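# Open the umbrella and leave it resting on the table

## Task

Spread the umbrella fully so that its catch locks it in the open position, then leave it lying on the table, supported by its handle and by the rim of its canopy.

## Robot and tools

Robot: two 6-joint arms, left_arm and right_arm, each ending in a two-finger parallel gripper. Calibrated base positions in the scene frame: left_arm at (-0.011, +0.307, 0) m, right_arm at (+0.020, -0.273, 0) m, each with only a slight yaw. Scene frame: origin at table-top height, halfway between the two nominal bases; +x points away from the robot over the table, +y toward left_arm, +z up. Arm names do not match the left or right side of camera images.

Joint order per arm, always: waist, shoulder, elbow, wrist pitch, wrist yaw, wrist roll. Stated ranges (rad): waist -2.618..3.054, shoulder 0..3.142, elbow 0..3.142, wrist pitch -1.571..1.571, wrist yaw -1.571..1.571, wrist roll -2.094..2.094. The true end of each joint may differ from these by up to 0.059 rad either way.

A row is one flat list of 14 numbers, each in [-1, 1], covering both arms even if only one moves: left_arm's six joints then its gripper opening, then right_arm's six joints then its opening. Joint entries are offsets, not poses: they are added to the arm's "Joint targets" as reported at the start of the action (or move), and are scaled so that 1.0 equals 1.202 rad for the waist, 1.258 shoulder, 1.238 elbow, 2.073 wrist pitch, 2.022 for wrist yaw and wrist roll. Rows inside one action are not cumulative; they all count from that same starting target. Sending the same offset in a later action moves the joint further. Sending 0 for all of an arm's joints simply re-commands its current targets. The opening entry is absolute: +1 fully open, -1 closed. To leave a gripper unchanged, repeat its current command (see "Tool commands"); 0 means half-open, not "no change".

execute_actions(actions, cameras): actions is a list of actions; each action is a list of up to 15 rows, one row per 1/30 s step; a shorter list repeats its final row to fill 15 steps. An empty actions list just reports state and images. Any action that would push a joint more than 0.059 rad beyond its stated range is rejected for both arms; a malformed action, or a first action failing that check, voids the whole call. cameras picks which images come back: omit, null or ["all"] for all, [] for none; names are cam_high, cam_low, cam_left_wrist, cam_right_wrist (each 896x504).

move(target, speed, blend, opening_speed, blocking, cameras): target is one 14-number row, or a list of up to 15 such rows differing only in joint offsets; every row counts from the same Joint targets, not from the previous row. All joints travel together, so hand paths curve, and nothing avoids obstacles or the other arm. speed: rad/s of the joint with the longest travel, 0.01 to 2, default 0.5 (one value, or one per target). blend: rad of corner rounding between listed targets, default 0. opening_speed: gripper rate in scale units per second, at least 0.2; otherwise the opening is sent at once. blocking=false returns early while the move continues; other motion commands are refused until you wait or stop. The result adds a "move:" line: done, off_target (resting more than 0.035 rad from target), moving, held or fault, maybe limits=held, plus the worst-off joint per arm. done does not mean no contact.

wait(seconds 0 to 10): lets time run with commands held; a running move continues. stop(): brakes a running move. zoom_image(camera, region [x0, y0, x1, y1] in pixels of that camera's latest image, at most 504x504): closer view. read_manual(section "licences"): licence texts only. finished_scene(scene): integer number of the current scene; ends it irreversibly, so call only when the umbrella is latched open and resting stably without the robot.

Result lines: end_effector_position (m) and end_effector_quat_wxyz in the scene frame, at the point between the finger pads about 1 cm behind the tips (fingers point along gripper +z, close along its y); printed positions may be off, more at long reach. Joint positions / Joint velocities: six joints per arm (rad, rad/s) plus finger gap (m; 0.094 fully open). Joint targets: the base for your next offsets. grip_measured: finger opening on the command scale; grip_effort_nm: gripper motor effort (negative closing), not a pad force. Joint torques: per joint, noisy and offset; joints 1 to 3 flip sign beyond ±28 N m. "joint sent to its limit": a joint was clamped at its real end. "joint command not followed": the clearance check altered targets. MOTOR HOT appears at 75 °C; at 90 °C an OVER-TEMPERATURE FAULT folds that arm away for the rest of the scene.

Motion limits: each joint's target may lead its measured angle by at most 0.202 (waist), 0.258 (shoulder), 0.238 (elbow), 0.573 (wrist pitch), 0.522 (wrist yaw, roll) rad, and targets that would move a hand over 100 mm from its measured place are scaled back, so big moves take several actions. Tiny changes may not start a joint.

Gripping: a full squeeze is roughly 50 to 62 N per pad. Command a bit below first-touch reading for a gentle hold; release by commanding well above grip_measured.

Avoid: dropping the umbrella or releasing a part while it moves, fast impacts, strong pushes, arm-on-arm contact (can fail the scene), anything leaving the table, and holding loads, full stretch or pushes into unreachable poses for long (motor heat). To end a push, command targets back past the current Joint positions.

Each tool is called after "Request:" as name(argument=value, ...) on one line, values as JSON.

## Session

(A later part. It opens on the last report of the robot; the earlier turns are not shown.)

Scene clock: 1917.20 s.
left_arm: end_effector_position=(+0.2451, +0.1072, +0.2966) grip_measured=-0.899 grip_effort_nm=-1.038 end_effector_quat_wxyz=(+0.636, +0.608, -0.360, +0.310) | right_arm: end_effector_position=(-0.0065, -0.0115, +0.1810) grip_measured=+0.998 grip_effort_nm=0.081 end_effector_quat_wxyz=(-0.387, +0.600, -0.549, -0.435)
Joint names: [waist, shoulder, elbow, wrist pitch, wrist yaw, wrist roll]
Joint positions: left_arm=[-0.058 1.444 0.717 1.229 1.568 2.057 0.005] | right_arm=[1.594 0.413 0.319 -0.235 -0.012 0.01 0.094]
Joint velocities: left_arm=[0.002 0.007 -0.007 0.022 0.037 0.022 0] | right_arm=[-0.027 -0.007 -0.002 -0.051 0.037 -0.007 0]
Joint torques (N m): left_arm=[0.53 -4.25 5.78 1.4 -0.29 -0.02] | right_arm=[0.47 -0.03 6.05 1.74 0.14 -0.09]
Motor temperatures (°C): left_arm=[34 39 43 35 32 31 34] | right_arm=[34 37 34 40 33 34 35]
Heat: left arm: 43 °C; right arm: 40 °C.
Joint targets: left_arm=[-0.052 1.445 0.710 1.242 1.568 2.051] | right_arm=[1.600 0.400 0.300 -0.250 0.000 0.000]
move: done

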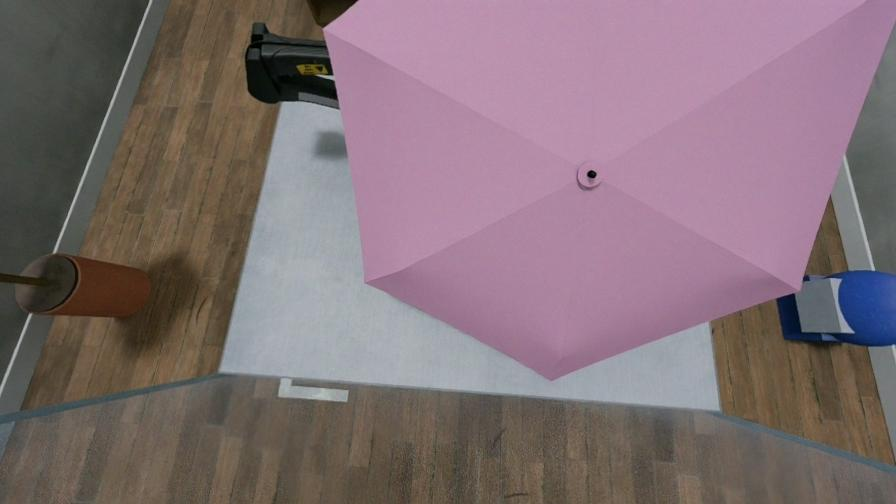

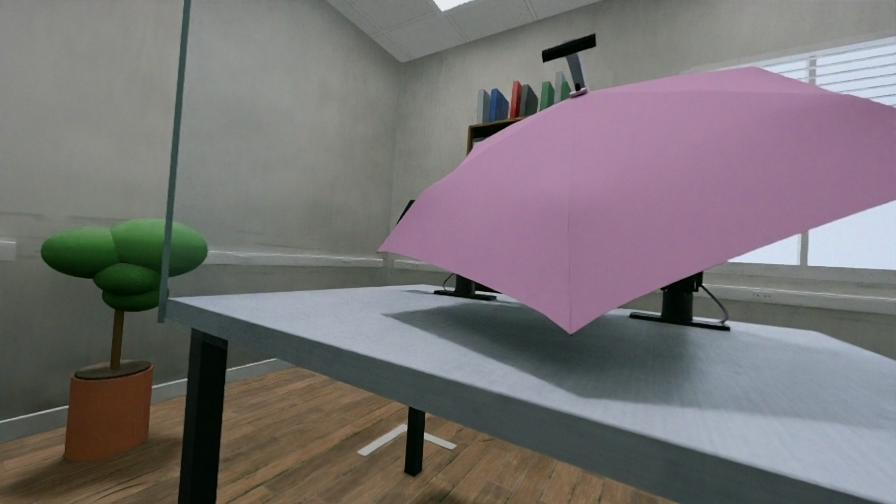

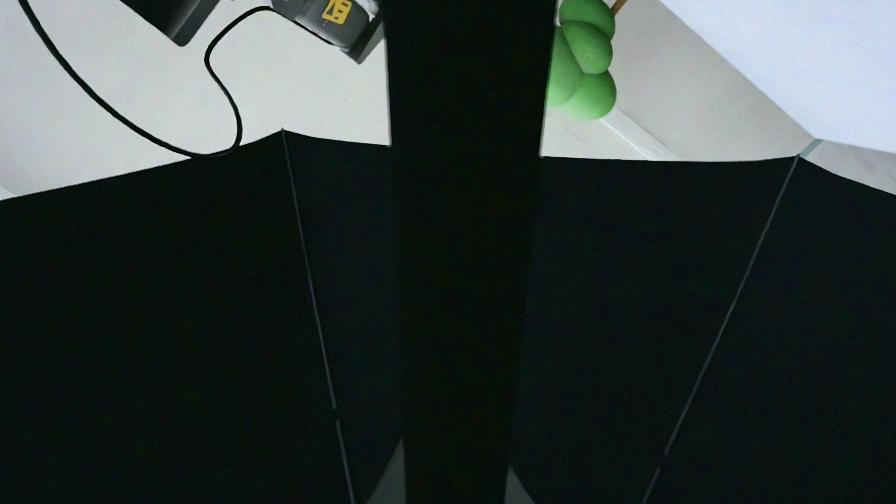

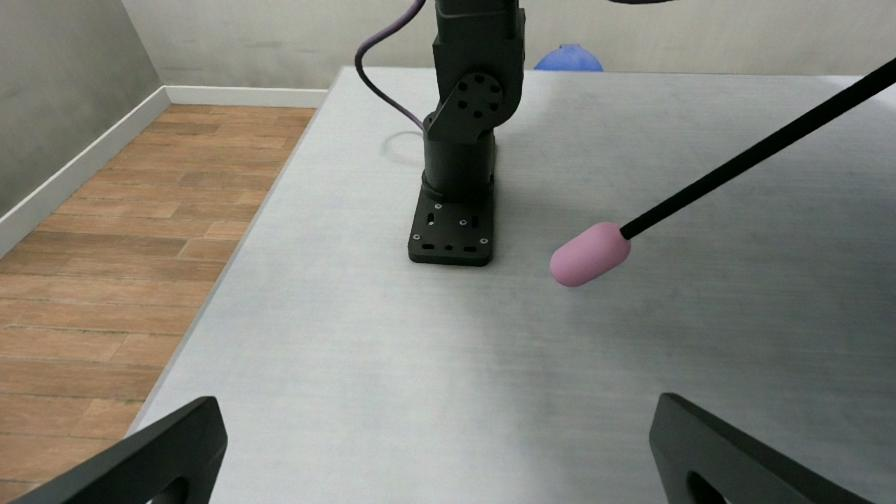

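Request:
move(target=[0.3111,0,0,0,0,0,-0.95,0,0,0,0,0,0,1.0], speed=0.35)

Scene clock: 1956.30 s.
left_arm: end_effector_position=(+0.3004, +0.2155, +0.2967) grip_measured=-0.899 grip_effort_nm=-1.038 end_effector_quat_wxyz=(+0.567, +0.665, -0.240, +0.424) | right_arm: end_effector_position=(-0.0065, -0.0115, +0.1810) grip_measured=+0.998 grip_effort_nm=0.076 end_effector_quat_wxyz=(-0.387, +0.600, -0.549, -0.435)
Joint names: [waist, shoulder, elbow, wrist pitch, wrist yaw, wrist roll]
Joint positions: left_arm=[0.319 1.444 0.717 1.23 1.568 2.057 0.005] | right_arm=[1.594 0.413 0.319 -0.235 -0.012 0.01 0.094]
Joint velocities: left_arm=[-0.017 0.007 0.002 0.007 -0.11 -0.066 0] | right_arm=[-0.007 0.007 -0.002 0.051 0.037 0.007 0]
Joint torques (N m): left_arm=[0.28 -4.25 5.76 1.39 -0.29 -0.03] | right_arm=[0.53 -0.02 6.04 1.76 0.13 -0.08]
Motor temperatures (°C): left_arm=[34 39 42 37 32 31 34] | right_arm=[34 35 34 40 33 34 34]
Heat: left arm: 42 °C; right arm: 40 °C.
Joint targets: left_arm=[0.322 1.445 0.710 1.242 1.568 2.051] | right_arm=[1.600 0.400 0.300 -0.250 0.000 0.000]
move: done

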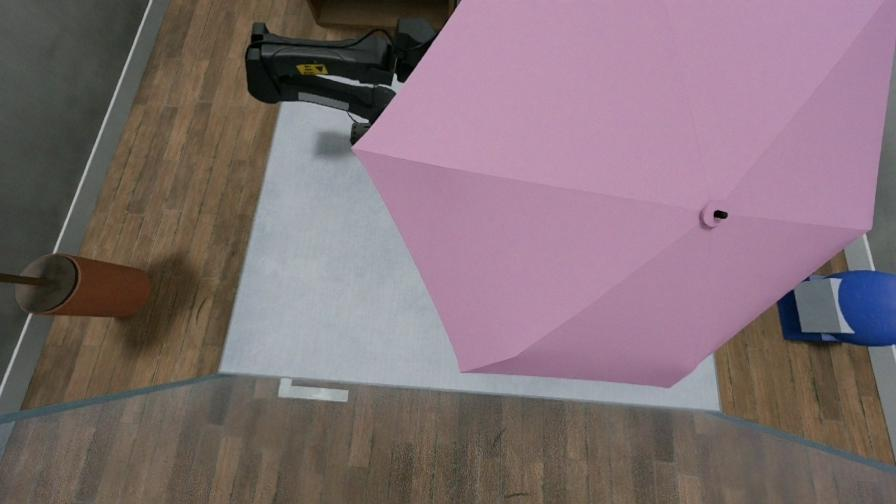

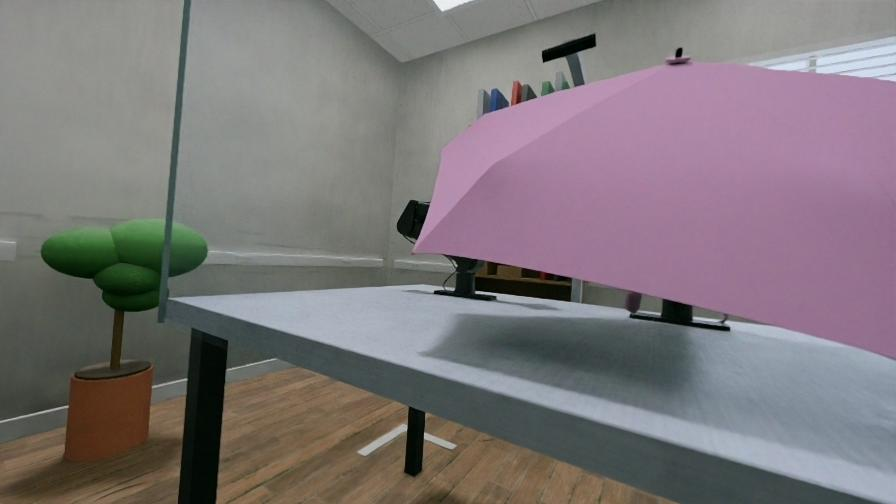

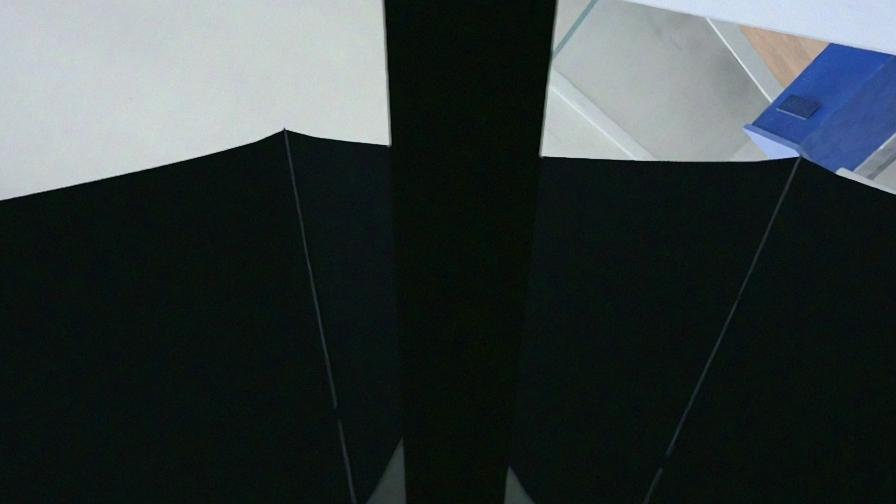

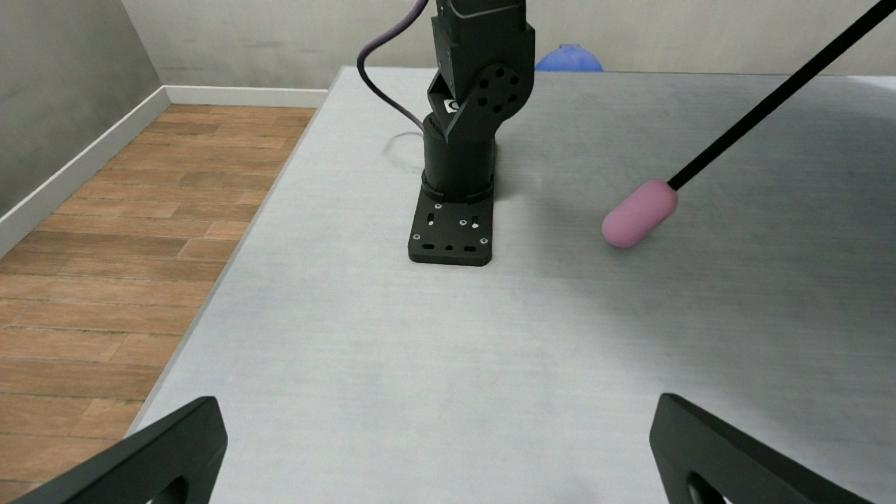

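Request:
move(target=[0,0.0658,-0.0146,0.0301,0,0,-0.95,0,0,0,0,0,0,1.0], speed=0.15)

Scene clock: 1964.70 s.
left_arm: end_effector_position=(+0.3097, +0.2183, +0.2763) grip_measured=-0.899 grip_effort_nm=-1.038 end_effector_quat_wxyz=(+0.573, +0.668, -0.229, +0.415) | right_arm: end_effector_position=(-0.0065, -0.0115, +0.1809) grip_measured=+0.998 grip_effort_nm=0.081 end_effector_quat_wxyz=(-0.387, +0.600, -0.549, -0.435)
Joint names: [waist, shoulder, elbow, wrist pitch, wrist yaw, wrist roll]
Joint positions: left_arm=[0.319 1.522 0.702 1.291 1.568 2.057 0.005] | right_arm=[1.594 0.413 0.319 -0.236 -0.012 0.01 0.094]
Joint velocities: left_arm=[-0.007 -0.012 0.007 -0.051 -0.022 -0.007 -0.002] | right_arm=[-0.002 0.012 -0.007 -0.007 -0.051 -0.022 0]
Joint torques (N m): left_arm=[0.27 -4.33 5.26 1.4 -0.27 -0.03] | right_arm=[0.55 -0.03 6.09 1.73 0.14 -0.09]
Motor temperatures (°C): left_arm=[34 38 42 37 32 31 34] | right_arm=[34 35 34 41 33 34 34]
Heat: left arm: 42 °C; right arm: 41 °C.
Joint targets: left_arm=[0.322 1.528 0.692 1.304 1.568 2.051] | right_arm=[1.600 0.400 0.300 -0.250 0.000 0.000]
move: done

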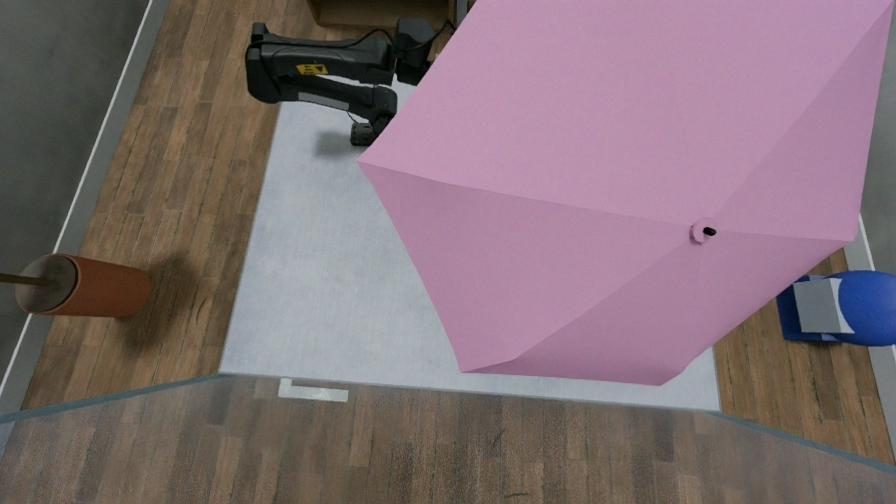

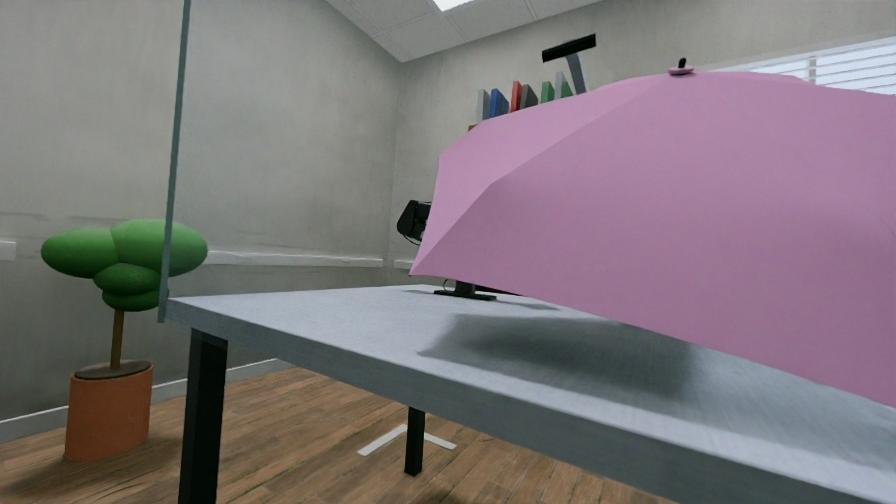

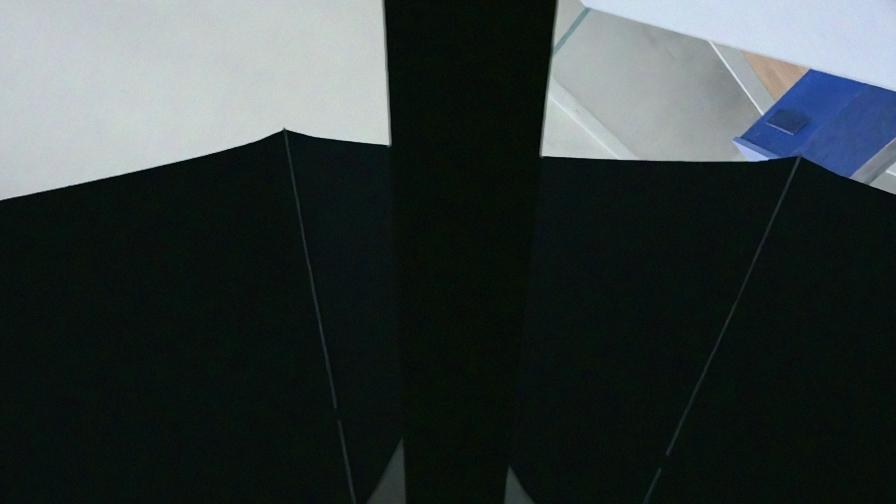

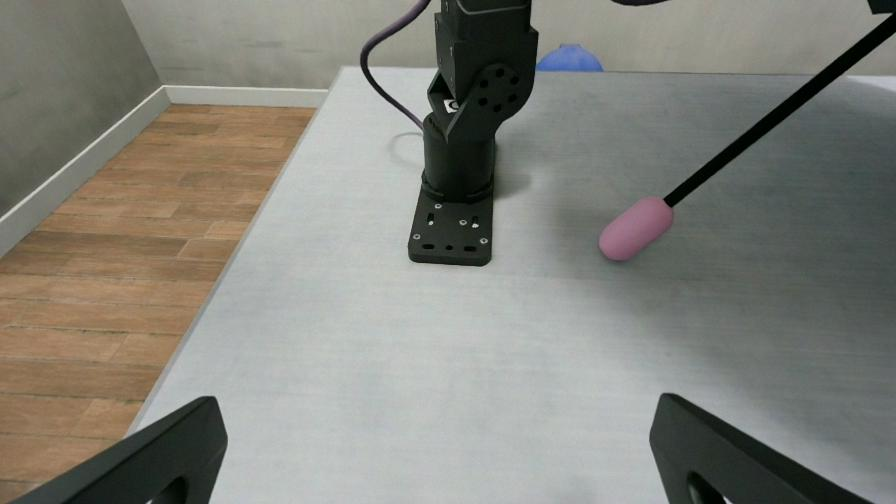

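Request:
move(target=[0,0.0342,-0.0076,0.0166,0,0,-0.95,0,0,0,0,0,0,1.0], speed=0.1, cameras=["cam_high","cam_low","cam_right_wrist"])

Scene clock: 1971.97 s.
left_arm: end_effector_position=(+0.3137, +0.2195, +0.2651) grip_measured=-0.899 grip_effort_nm=-1.038 end_effector_quat_wxyz=(+0.576, +0.670, -0.224, +0.410) | right_arm: end_effector_position=(-0.0065, -0.0115, +0.1809) grip_measured=+0.998 grip_effort_nm=0.076 end_effector_quat_wxyz=(-0.387, +0.600, -0.549, -0.435)
Joint names: [waist, shoulder, elbow, wrist pitch, wrist yaw, wrist roll]
Joint positions: left_arm=[0.319 1.564 0.693 1.326 1.568 2.057 0.005] | right_arm=[1.594 0.413 0.319 -0.236 -0.012 0.01 0.094]
Joint velocities: left_arm=[0.002 0.002 0.002 -0.051 -0.037 -0.037 0] | right_arm=[-0.012 -0.002 0.002 0.037 -0.037 -0.022 0.001]
Joint torques (N m): left_arm=[0.29 -4.45 5.08 1.43 -0.26 -0.02] | right_arm=[0.53 0.02 6.06 1.72 0.14 -0.08]
Motor temperatures (°C): left_arm=[34 38 42 37 32 31 34] | right_arm=[34 35 34 41 33 34 34]
Heat: left arm: 42 °C; right arm: 41 °C.
Joint targets: left_arm=[0.322 1.571 0.683 1.339 1.568 2.051] | right_arm=[1.600 0.400 0.300 -0.250 0.000 0.000]
move: done
Images, in order (width x height): cam_high 896x504, cam_low 896x504, cam_right_wrist 896x504.

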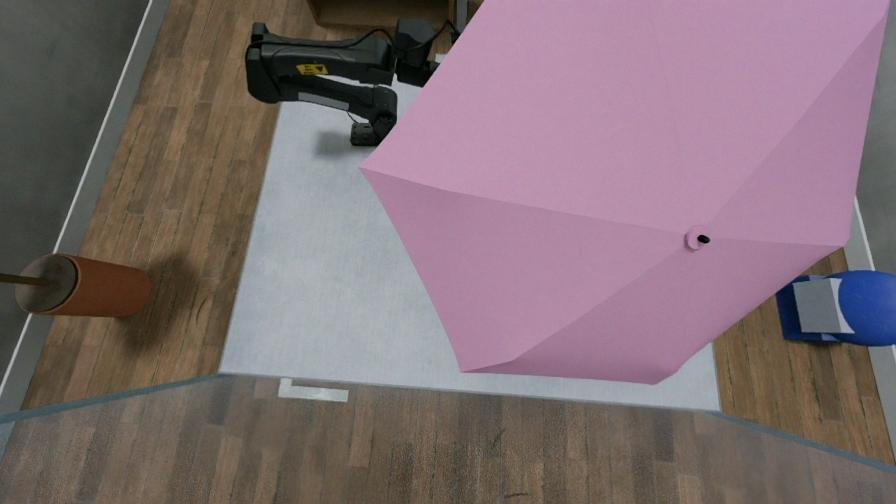

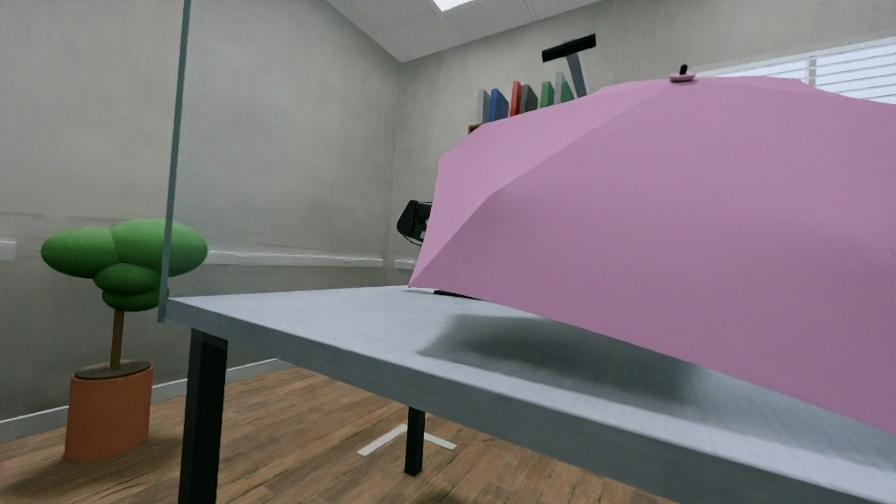

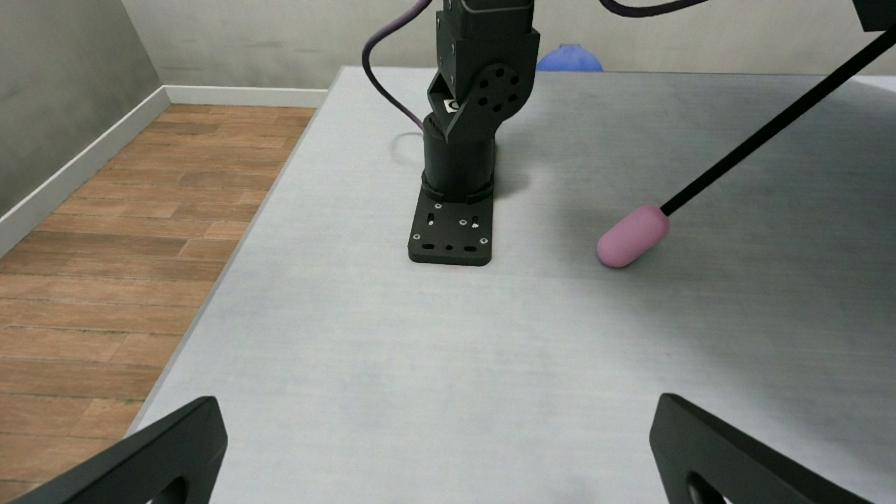

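Request:
zoom_image(camera="cam_right_wrist", region=[550, 160, 720, 300])

Request:
zoom_image(camera="cam_high", region=[420, 260, 760, 460])

Scaled by 2.965 from the camera's 896x504 image, which has a finer 1280x720 frame.

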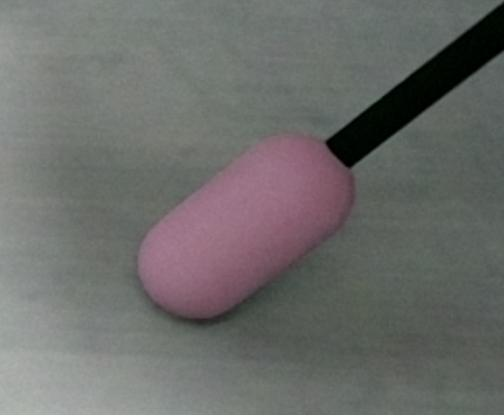

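Scaled by 1.482 from the camera's 896x504 image, which has a finer 1280x720 frame.

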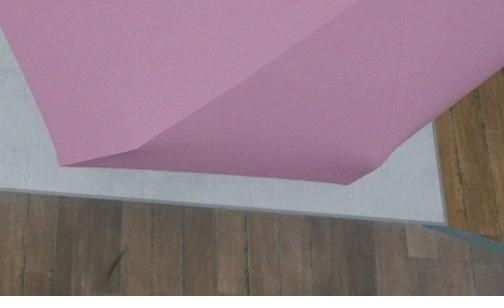

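Request:
move(target=[0,0.0177,-0.0139,0.0190,0,0,-0.95,0,0,0,0,0,0,1.0], speed=0.08, cameras=["cam_high","cam_right_wrist"])

Scene clock: 1976.77 s.
left_arm: end_effector_position=(+0.3138, +0.2195, +0.2617) grip_measured=-0.899 grip_effort_nm=-1.048 end_effector_quat_wxyz=(+0.576, +0.670, -0.224, +0.411) | right_arm: end_effector_position=(-0.0065, -0.0115, +0.1809) grip_measured=+0.998 grip_effort_nm=0.081 end_effector_quat_wxyz=(-0.387, +0.600, -0.549, -0.435)
Joint names: [waist, shoulder, elbow, wrist pitch, wrist yaw, wrist roll]
Joint positions: left_arm=[0.319 1.579 0.686 1.363 1.568 2.042 0.005] | right_arm=[1.594 0.413 0.319 -0.236 -0.012 0.01 0.094]
Joint velocities: left_arm=[-0.012 -0.007 -0.002 0.037 0.051 0.007 0] | right_arm=[-0.007 0.002 0.007 0.081 0.051 0.022 0]
Joint torques (N m): left_arm=[0.29 -3.95 4.21 1.41 -0.27 0.13] | right_arm=[0.53 -0.01 6.04 1.74 0.14 -0.09]
Motor temperatures (°C): left_arm=[34 38 42 37 32 31 34] | right_arm=[34 35 34 41 33 34 34]
Heat: left arm: 42 °C; right arm: 41 °C.
Joint targets: left_arm=[0.322 1.594 0.665 1.378 1.568 2.051] | right_arm=[1.600 0.400 0.300 -0.250 0.000 0.000]
move: done
Images, in order (width x height): cam_high 896x504, cam_right_wrist 896x504.

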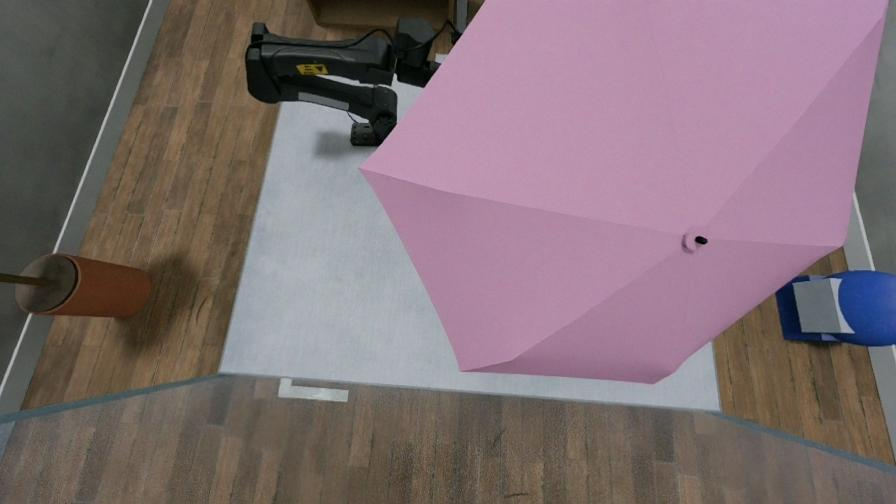

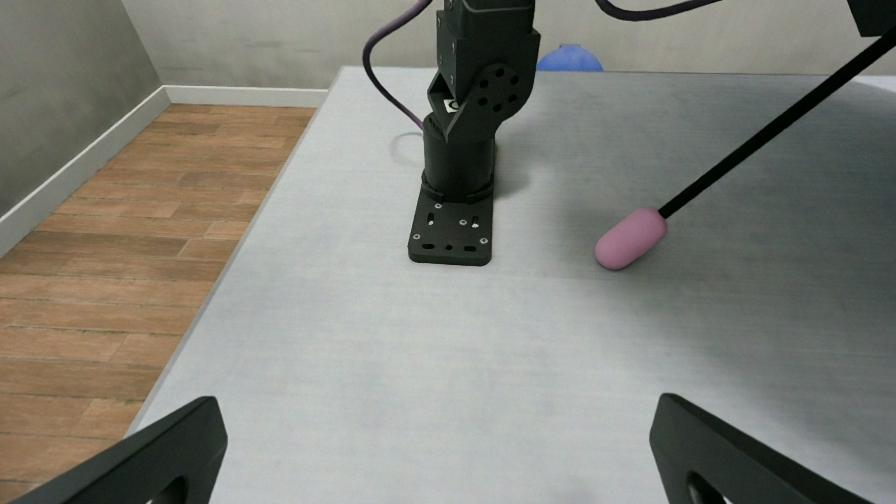

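Request:
move(target=[0,0.0246,0.0120,-0.0043,0,0,-0.95,0,0,0,0,0,0,1.0], speed=0.08, cameras=["cam_high","cam_right_wrist"])

Scene clock: 1980.73 s.
left_arm: end_effector_position=(+0.3153, +0.2200, +0.2607) grip_measured=-0.899 grip_effort_nm=-1.033 end_effector_quat_wxyz=(+0.576, +0.670, -0.223, +0.412) | right_arm: end_effector_position=(-0.0064, -0.0115, +0.1809) grip_measured=+0.998 grip_effort_nm=0.071 end_effector_quat_wxyz=(-0.387, +0.600, -0.549, -0.434)
Joint names: [waist, shoulder, elbow, wrist pitch, wrist yaw, wrist roll]
Joint positions: left_arm=[0.319 1.59 0.686 1.39 1.563 2.026 0.005] | right_arm=[1.594 0.413 0.319 -0.236 -0.011 0.01 0.094]
Joint velocities: left_arm=[0.002 -0.007 -0.002 -0.007 -0.095 0.007 0] | right_arm=[-0.012 -0.002 0.002 -0.022 -0.022 -0.007 0.001]
Joint torques (N m): left_arm=[0.28 -2.65 5.29 1.07 -0.23 0.34] | right_arm=[0.54 -0.01 6.05 1.74 0.14 -0.09]
Motor temperatures (°C): left_arm=[34 38 42 37 32 31 34] | right_arm=[34 35 34 41 33 34 34]
Heat: left arm: 42 °C; right arm: 41 °C.
Joint targets: left_arm=[0.322 1.625 0.680 1.369 1.568 2.051] | right_arm=[1.600 0.400 0.300 -0.250 0.001 0.000]
move: done
Images, in order (width x height): cam_high 896x504, cam_right_wrist 896x504.

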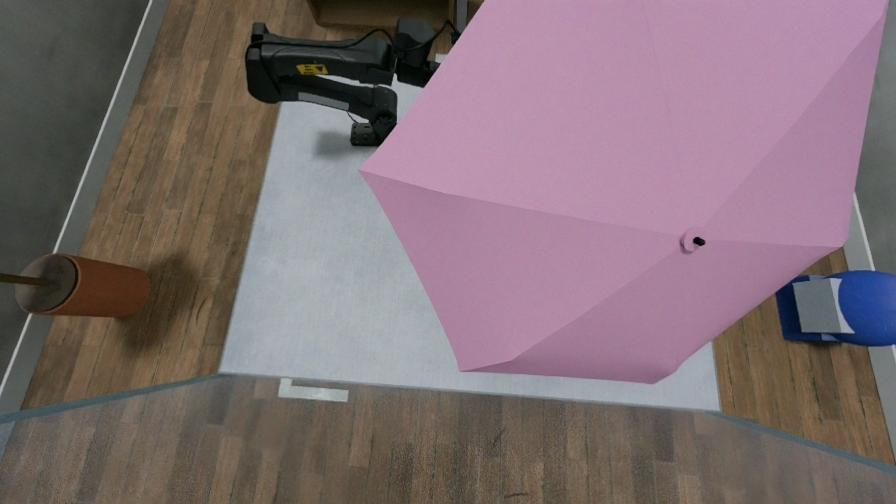

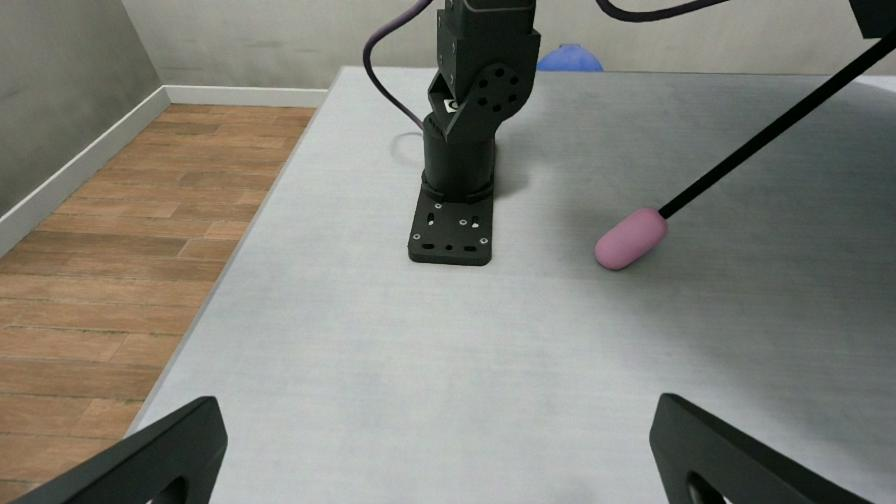

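Request:
move(target=[0,-0.0183,-0.0032,0.0164,0,-0.0153,-0.95,0,0,0,0,0,0,1.0], speed=0.08, cameras=["cam_high","cam_right_wrist"])

Scene clock: 1989.60 s.
left_arm: end_effector_position=(+0.3148, +0.2198, +0.2613) grip_measured=-0.899 grip_effort_nm=-1.033 end_effector_quat_wxyz=(+0.576, +0.670, -0.223, +0.412) | right_arm: end_effector_position=(-0.0064, -0.0115, +0.1809) grip_measured=+0.998 grip_effort_nm=0.076 end_effector_quat_wxyz=(-0.387, +0.600, -0.549, -0.434)
Joint names: [waist, shoulder, elbow, wrist pitch, wrist yaw, wrist roll]
Joint positions: left_arm=[0.319 1.59 0.686 1.401 1.564 2.015 0.005] | right_arm=[1.594 0.413 0.319 -0.236 -0.011 0.01 0.094]
Joint velocities: left_arm=[-0.002 0.002 -0.012 0.007 -0.022 -0.066 0] | right_arm=[0.002 0.002 0.002 0.022 0.037 0.007 0]
Joint torques (N m): left_arm=[0.27 -4.29 4.96 1.29 -0.24 0.11] | right_arm=[0.54 0.02 6.06 1.75 0.14 -0.1]
Motor temperatures (°C): left_arm=[34 38 42 36 32 31 34] | right_arm=[34 35 34 41 33 34 34]
Heat: left arm: 42 °C; right arm: 41 °C.
Joint targets: left_arm=[0.322 1.601 0.676 1.403 1.568 2.020] | right_arm=[1.600 0.400 0.300 -0.250 0.001 0.000]
move: done
Images, in order (width x height): cam_high 896x504, cam_right_wrist 896x504.

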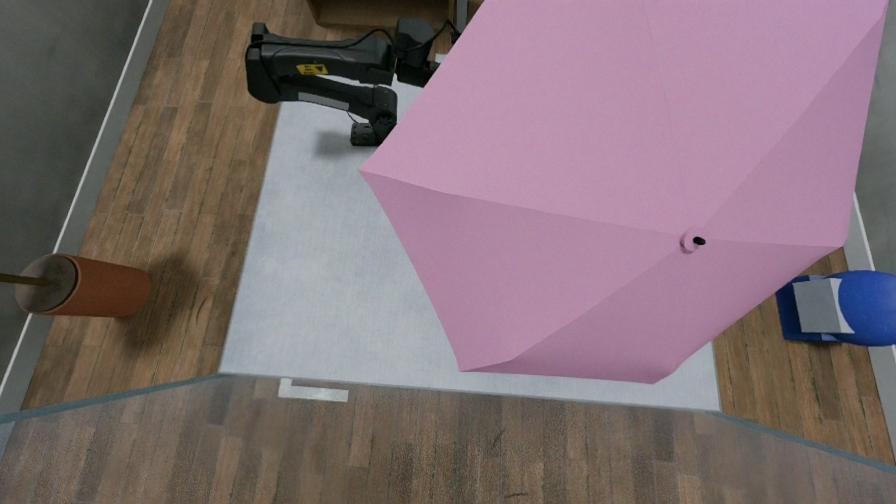

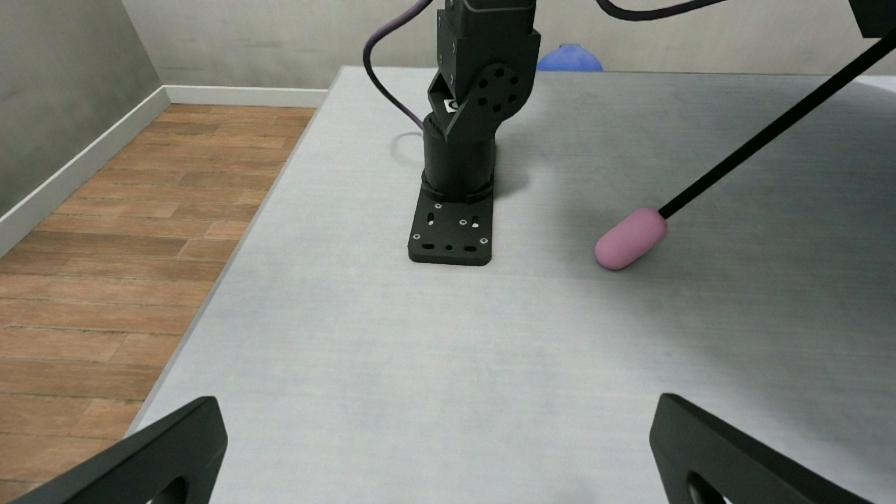

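Request:
execute_actions(actions=[])

Scene clock: 1997.70 s.
left_arm: end_effector_position=(+0.3148, +0.2198, +0.2613) grip_measured=-0.899 grip_effort_nm=-1.033 end_effector_quat_wxyz=(+0.576, +0.670, -0.223, +0.412) | right_arm: end_effector_position=(-0.0064, -0.0115, +0.1809) grip_measured=+0.998 grip_effort_nm=0.081 end_effector_quat_wxyz=(-0.387, +0.600, -0.549, -0.434)
Joint names: [waist, shoulder, elbow, wrist pitch, wrist yaw, wrist roll]
Joint positions: left_arm=[0.319 1.59 0.686 1.401 1.564 2.014 0.005] | right_arm=[1.594 0.413 0.319 -0.236 -0.011 0.01 0.094]
Joint velocities: left_arm=[-0.002 -0.012 0.002 -0.081 0.037 -0.037 0] | right_arm=[0.012 -0.022 -0.007 -0.007 0.022 0.007 0]
Joint torques (N m): left_arm=[0.27 -4.25 4.98 1.29 -0.25 0.11] | right_arm=[0.54 -0.03 6.05 1.73 0.14 -0.08]
Motor temperatures (°C): left_arm=[34 38 42 37 32 31 34] | right_arm=[34 35 34 41 33 34 34]
Heat: left arm: 42 °C; right arm: 41 °C.
Joint targets: left_arm=[0.322 1.601 0.676 1.403 1.568 2.020] | right_arm=[1.600 0.400 0.300 -0.250 0.001 0.000]
Tool commands: left_gripper/opening=-0.95 right_gripper/opening=+1.0

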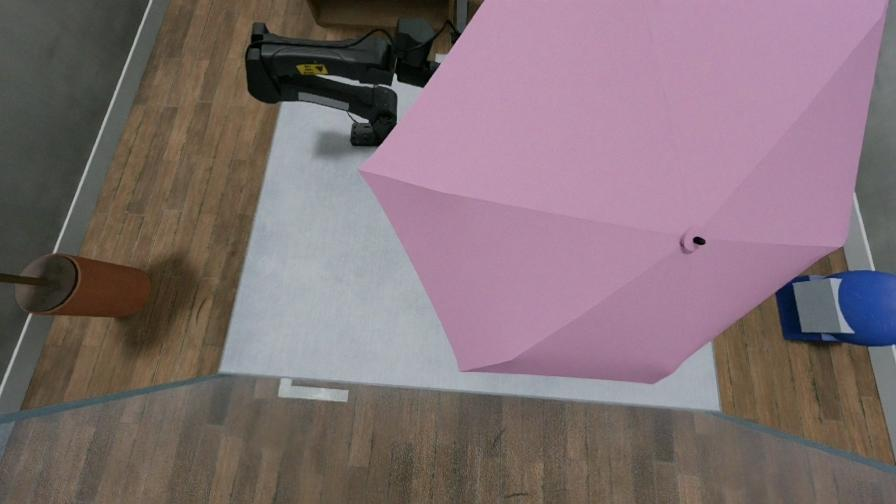

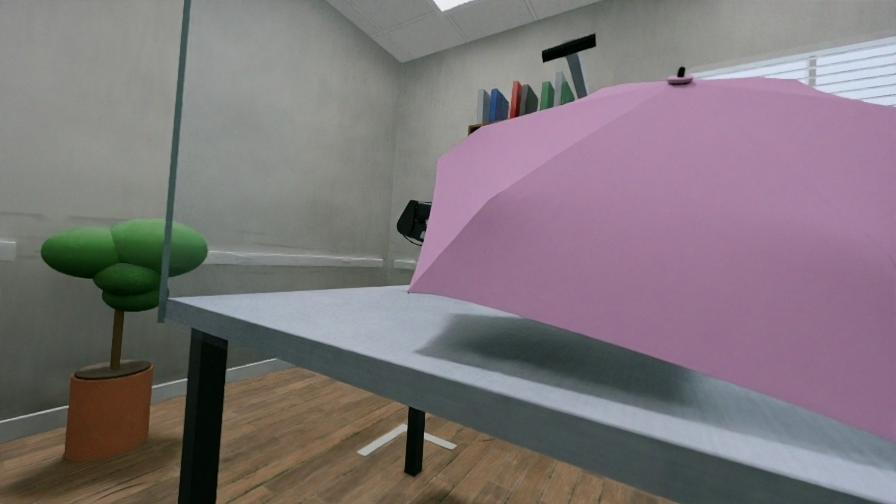

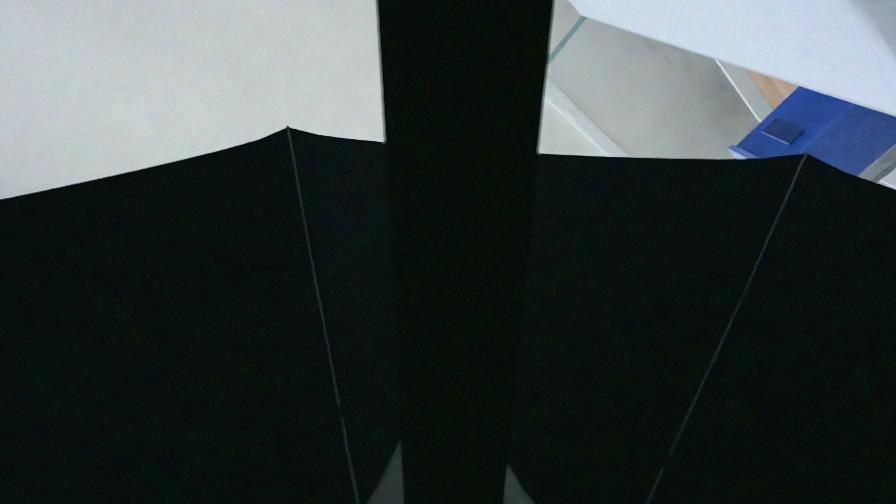

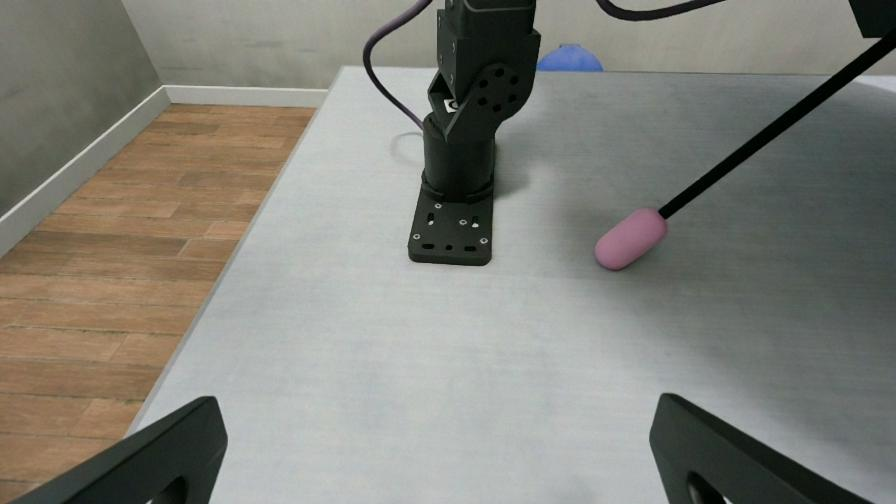

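Request:
move(target=[0,0,0,0,0,0,-0.86,0,0,0,0,0,0,1.0], opening_speed=0.2, speed=0.1, cameras=["cam_high","cam_right_wrist"])

Scene clock: 2029.87 s.
left_arm: end_effector_position=(+0.3147, +0.2198, +0.2614) grip_measured=-0.860 grip_effort_nm=-0.017 end_effector_quat_wxyz=(+0.576, +0.670, -0.223, +0.412) | right_arm: end_effector_position=(-0.0064, -0.0116, +0.1808) grip_measured=+0.998 grip_effort_nm=0.076 end_effector_quat_wxyz=(-0.387, +0.600, -0.549, -0.434)
Joint names: [waist, shoulder, elbow, wrist pitch, wrist yaw, wrist roll]
Joint positions: left_arm=[0.319 1.59 0.686 1.403 1.564 2.014 0.007] | right_arm=[1.594 0.413 0.319 -0.236 -0.011 0.01 0.094]
Joint velocities: left_arm=[0.002 0.007 0.007 0.051 -0.037 -0.007 0] | right_arm=[-0.007 0.007 -0.017 -0.022 0.007 -0.037 -0.001]
Joint torques (N m): left_arm=[0.28 -4.29 4.97 1.28 -0.25 0.11] | right_arm=[0.55 -0.02 6.08 1.73 0.13 -0.09]
Motor temperatures (°C): left_arm=[34 38 42 37 32 31 34] | right_arm=[34 35 34 42 33 34 34]
Heat: left arm: 42 °C; right arm: 42 °C.
Joint targets: left_arm=[0.322 1.601 0.676 1.403 1.568 2.020] | right_arm=[1.600 0.400 0.300 -0.250 0.000 0.000]
move: done
Images, in order (width x height): cam_high 896x504, cam_right_wrist 896x504.

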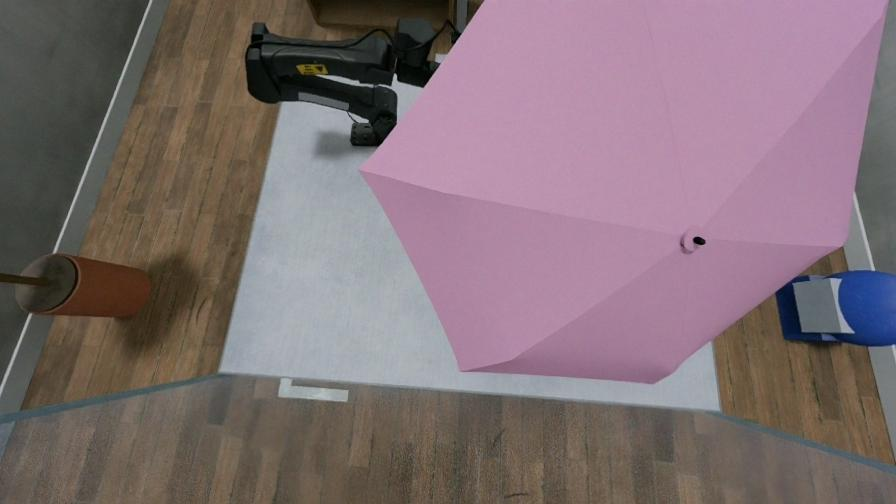

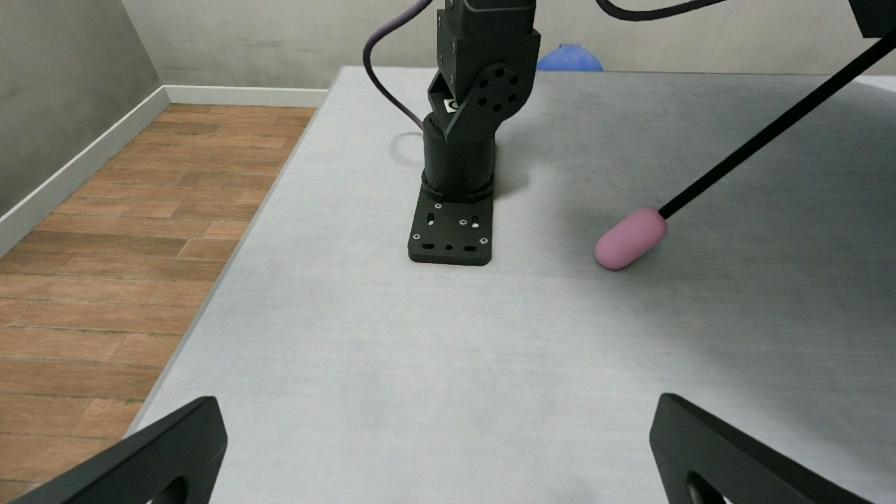

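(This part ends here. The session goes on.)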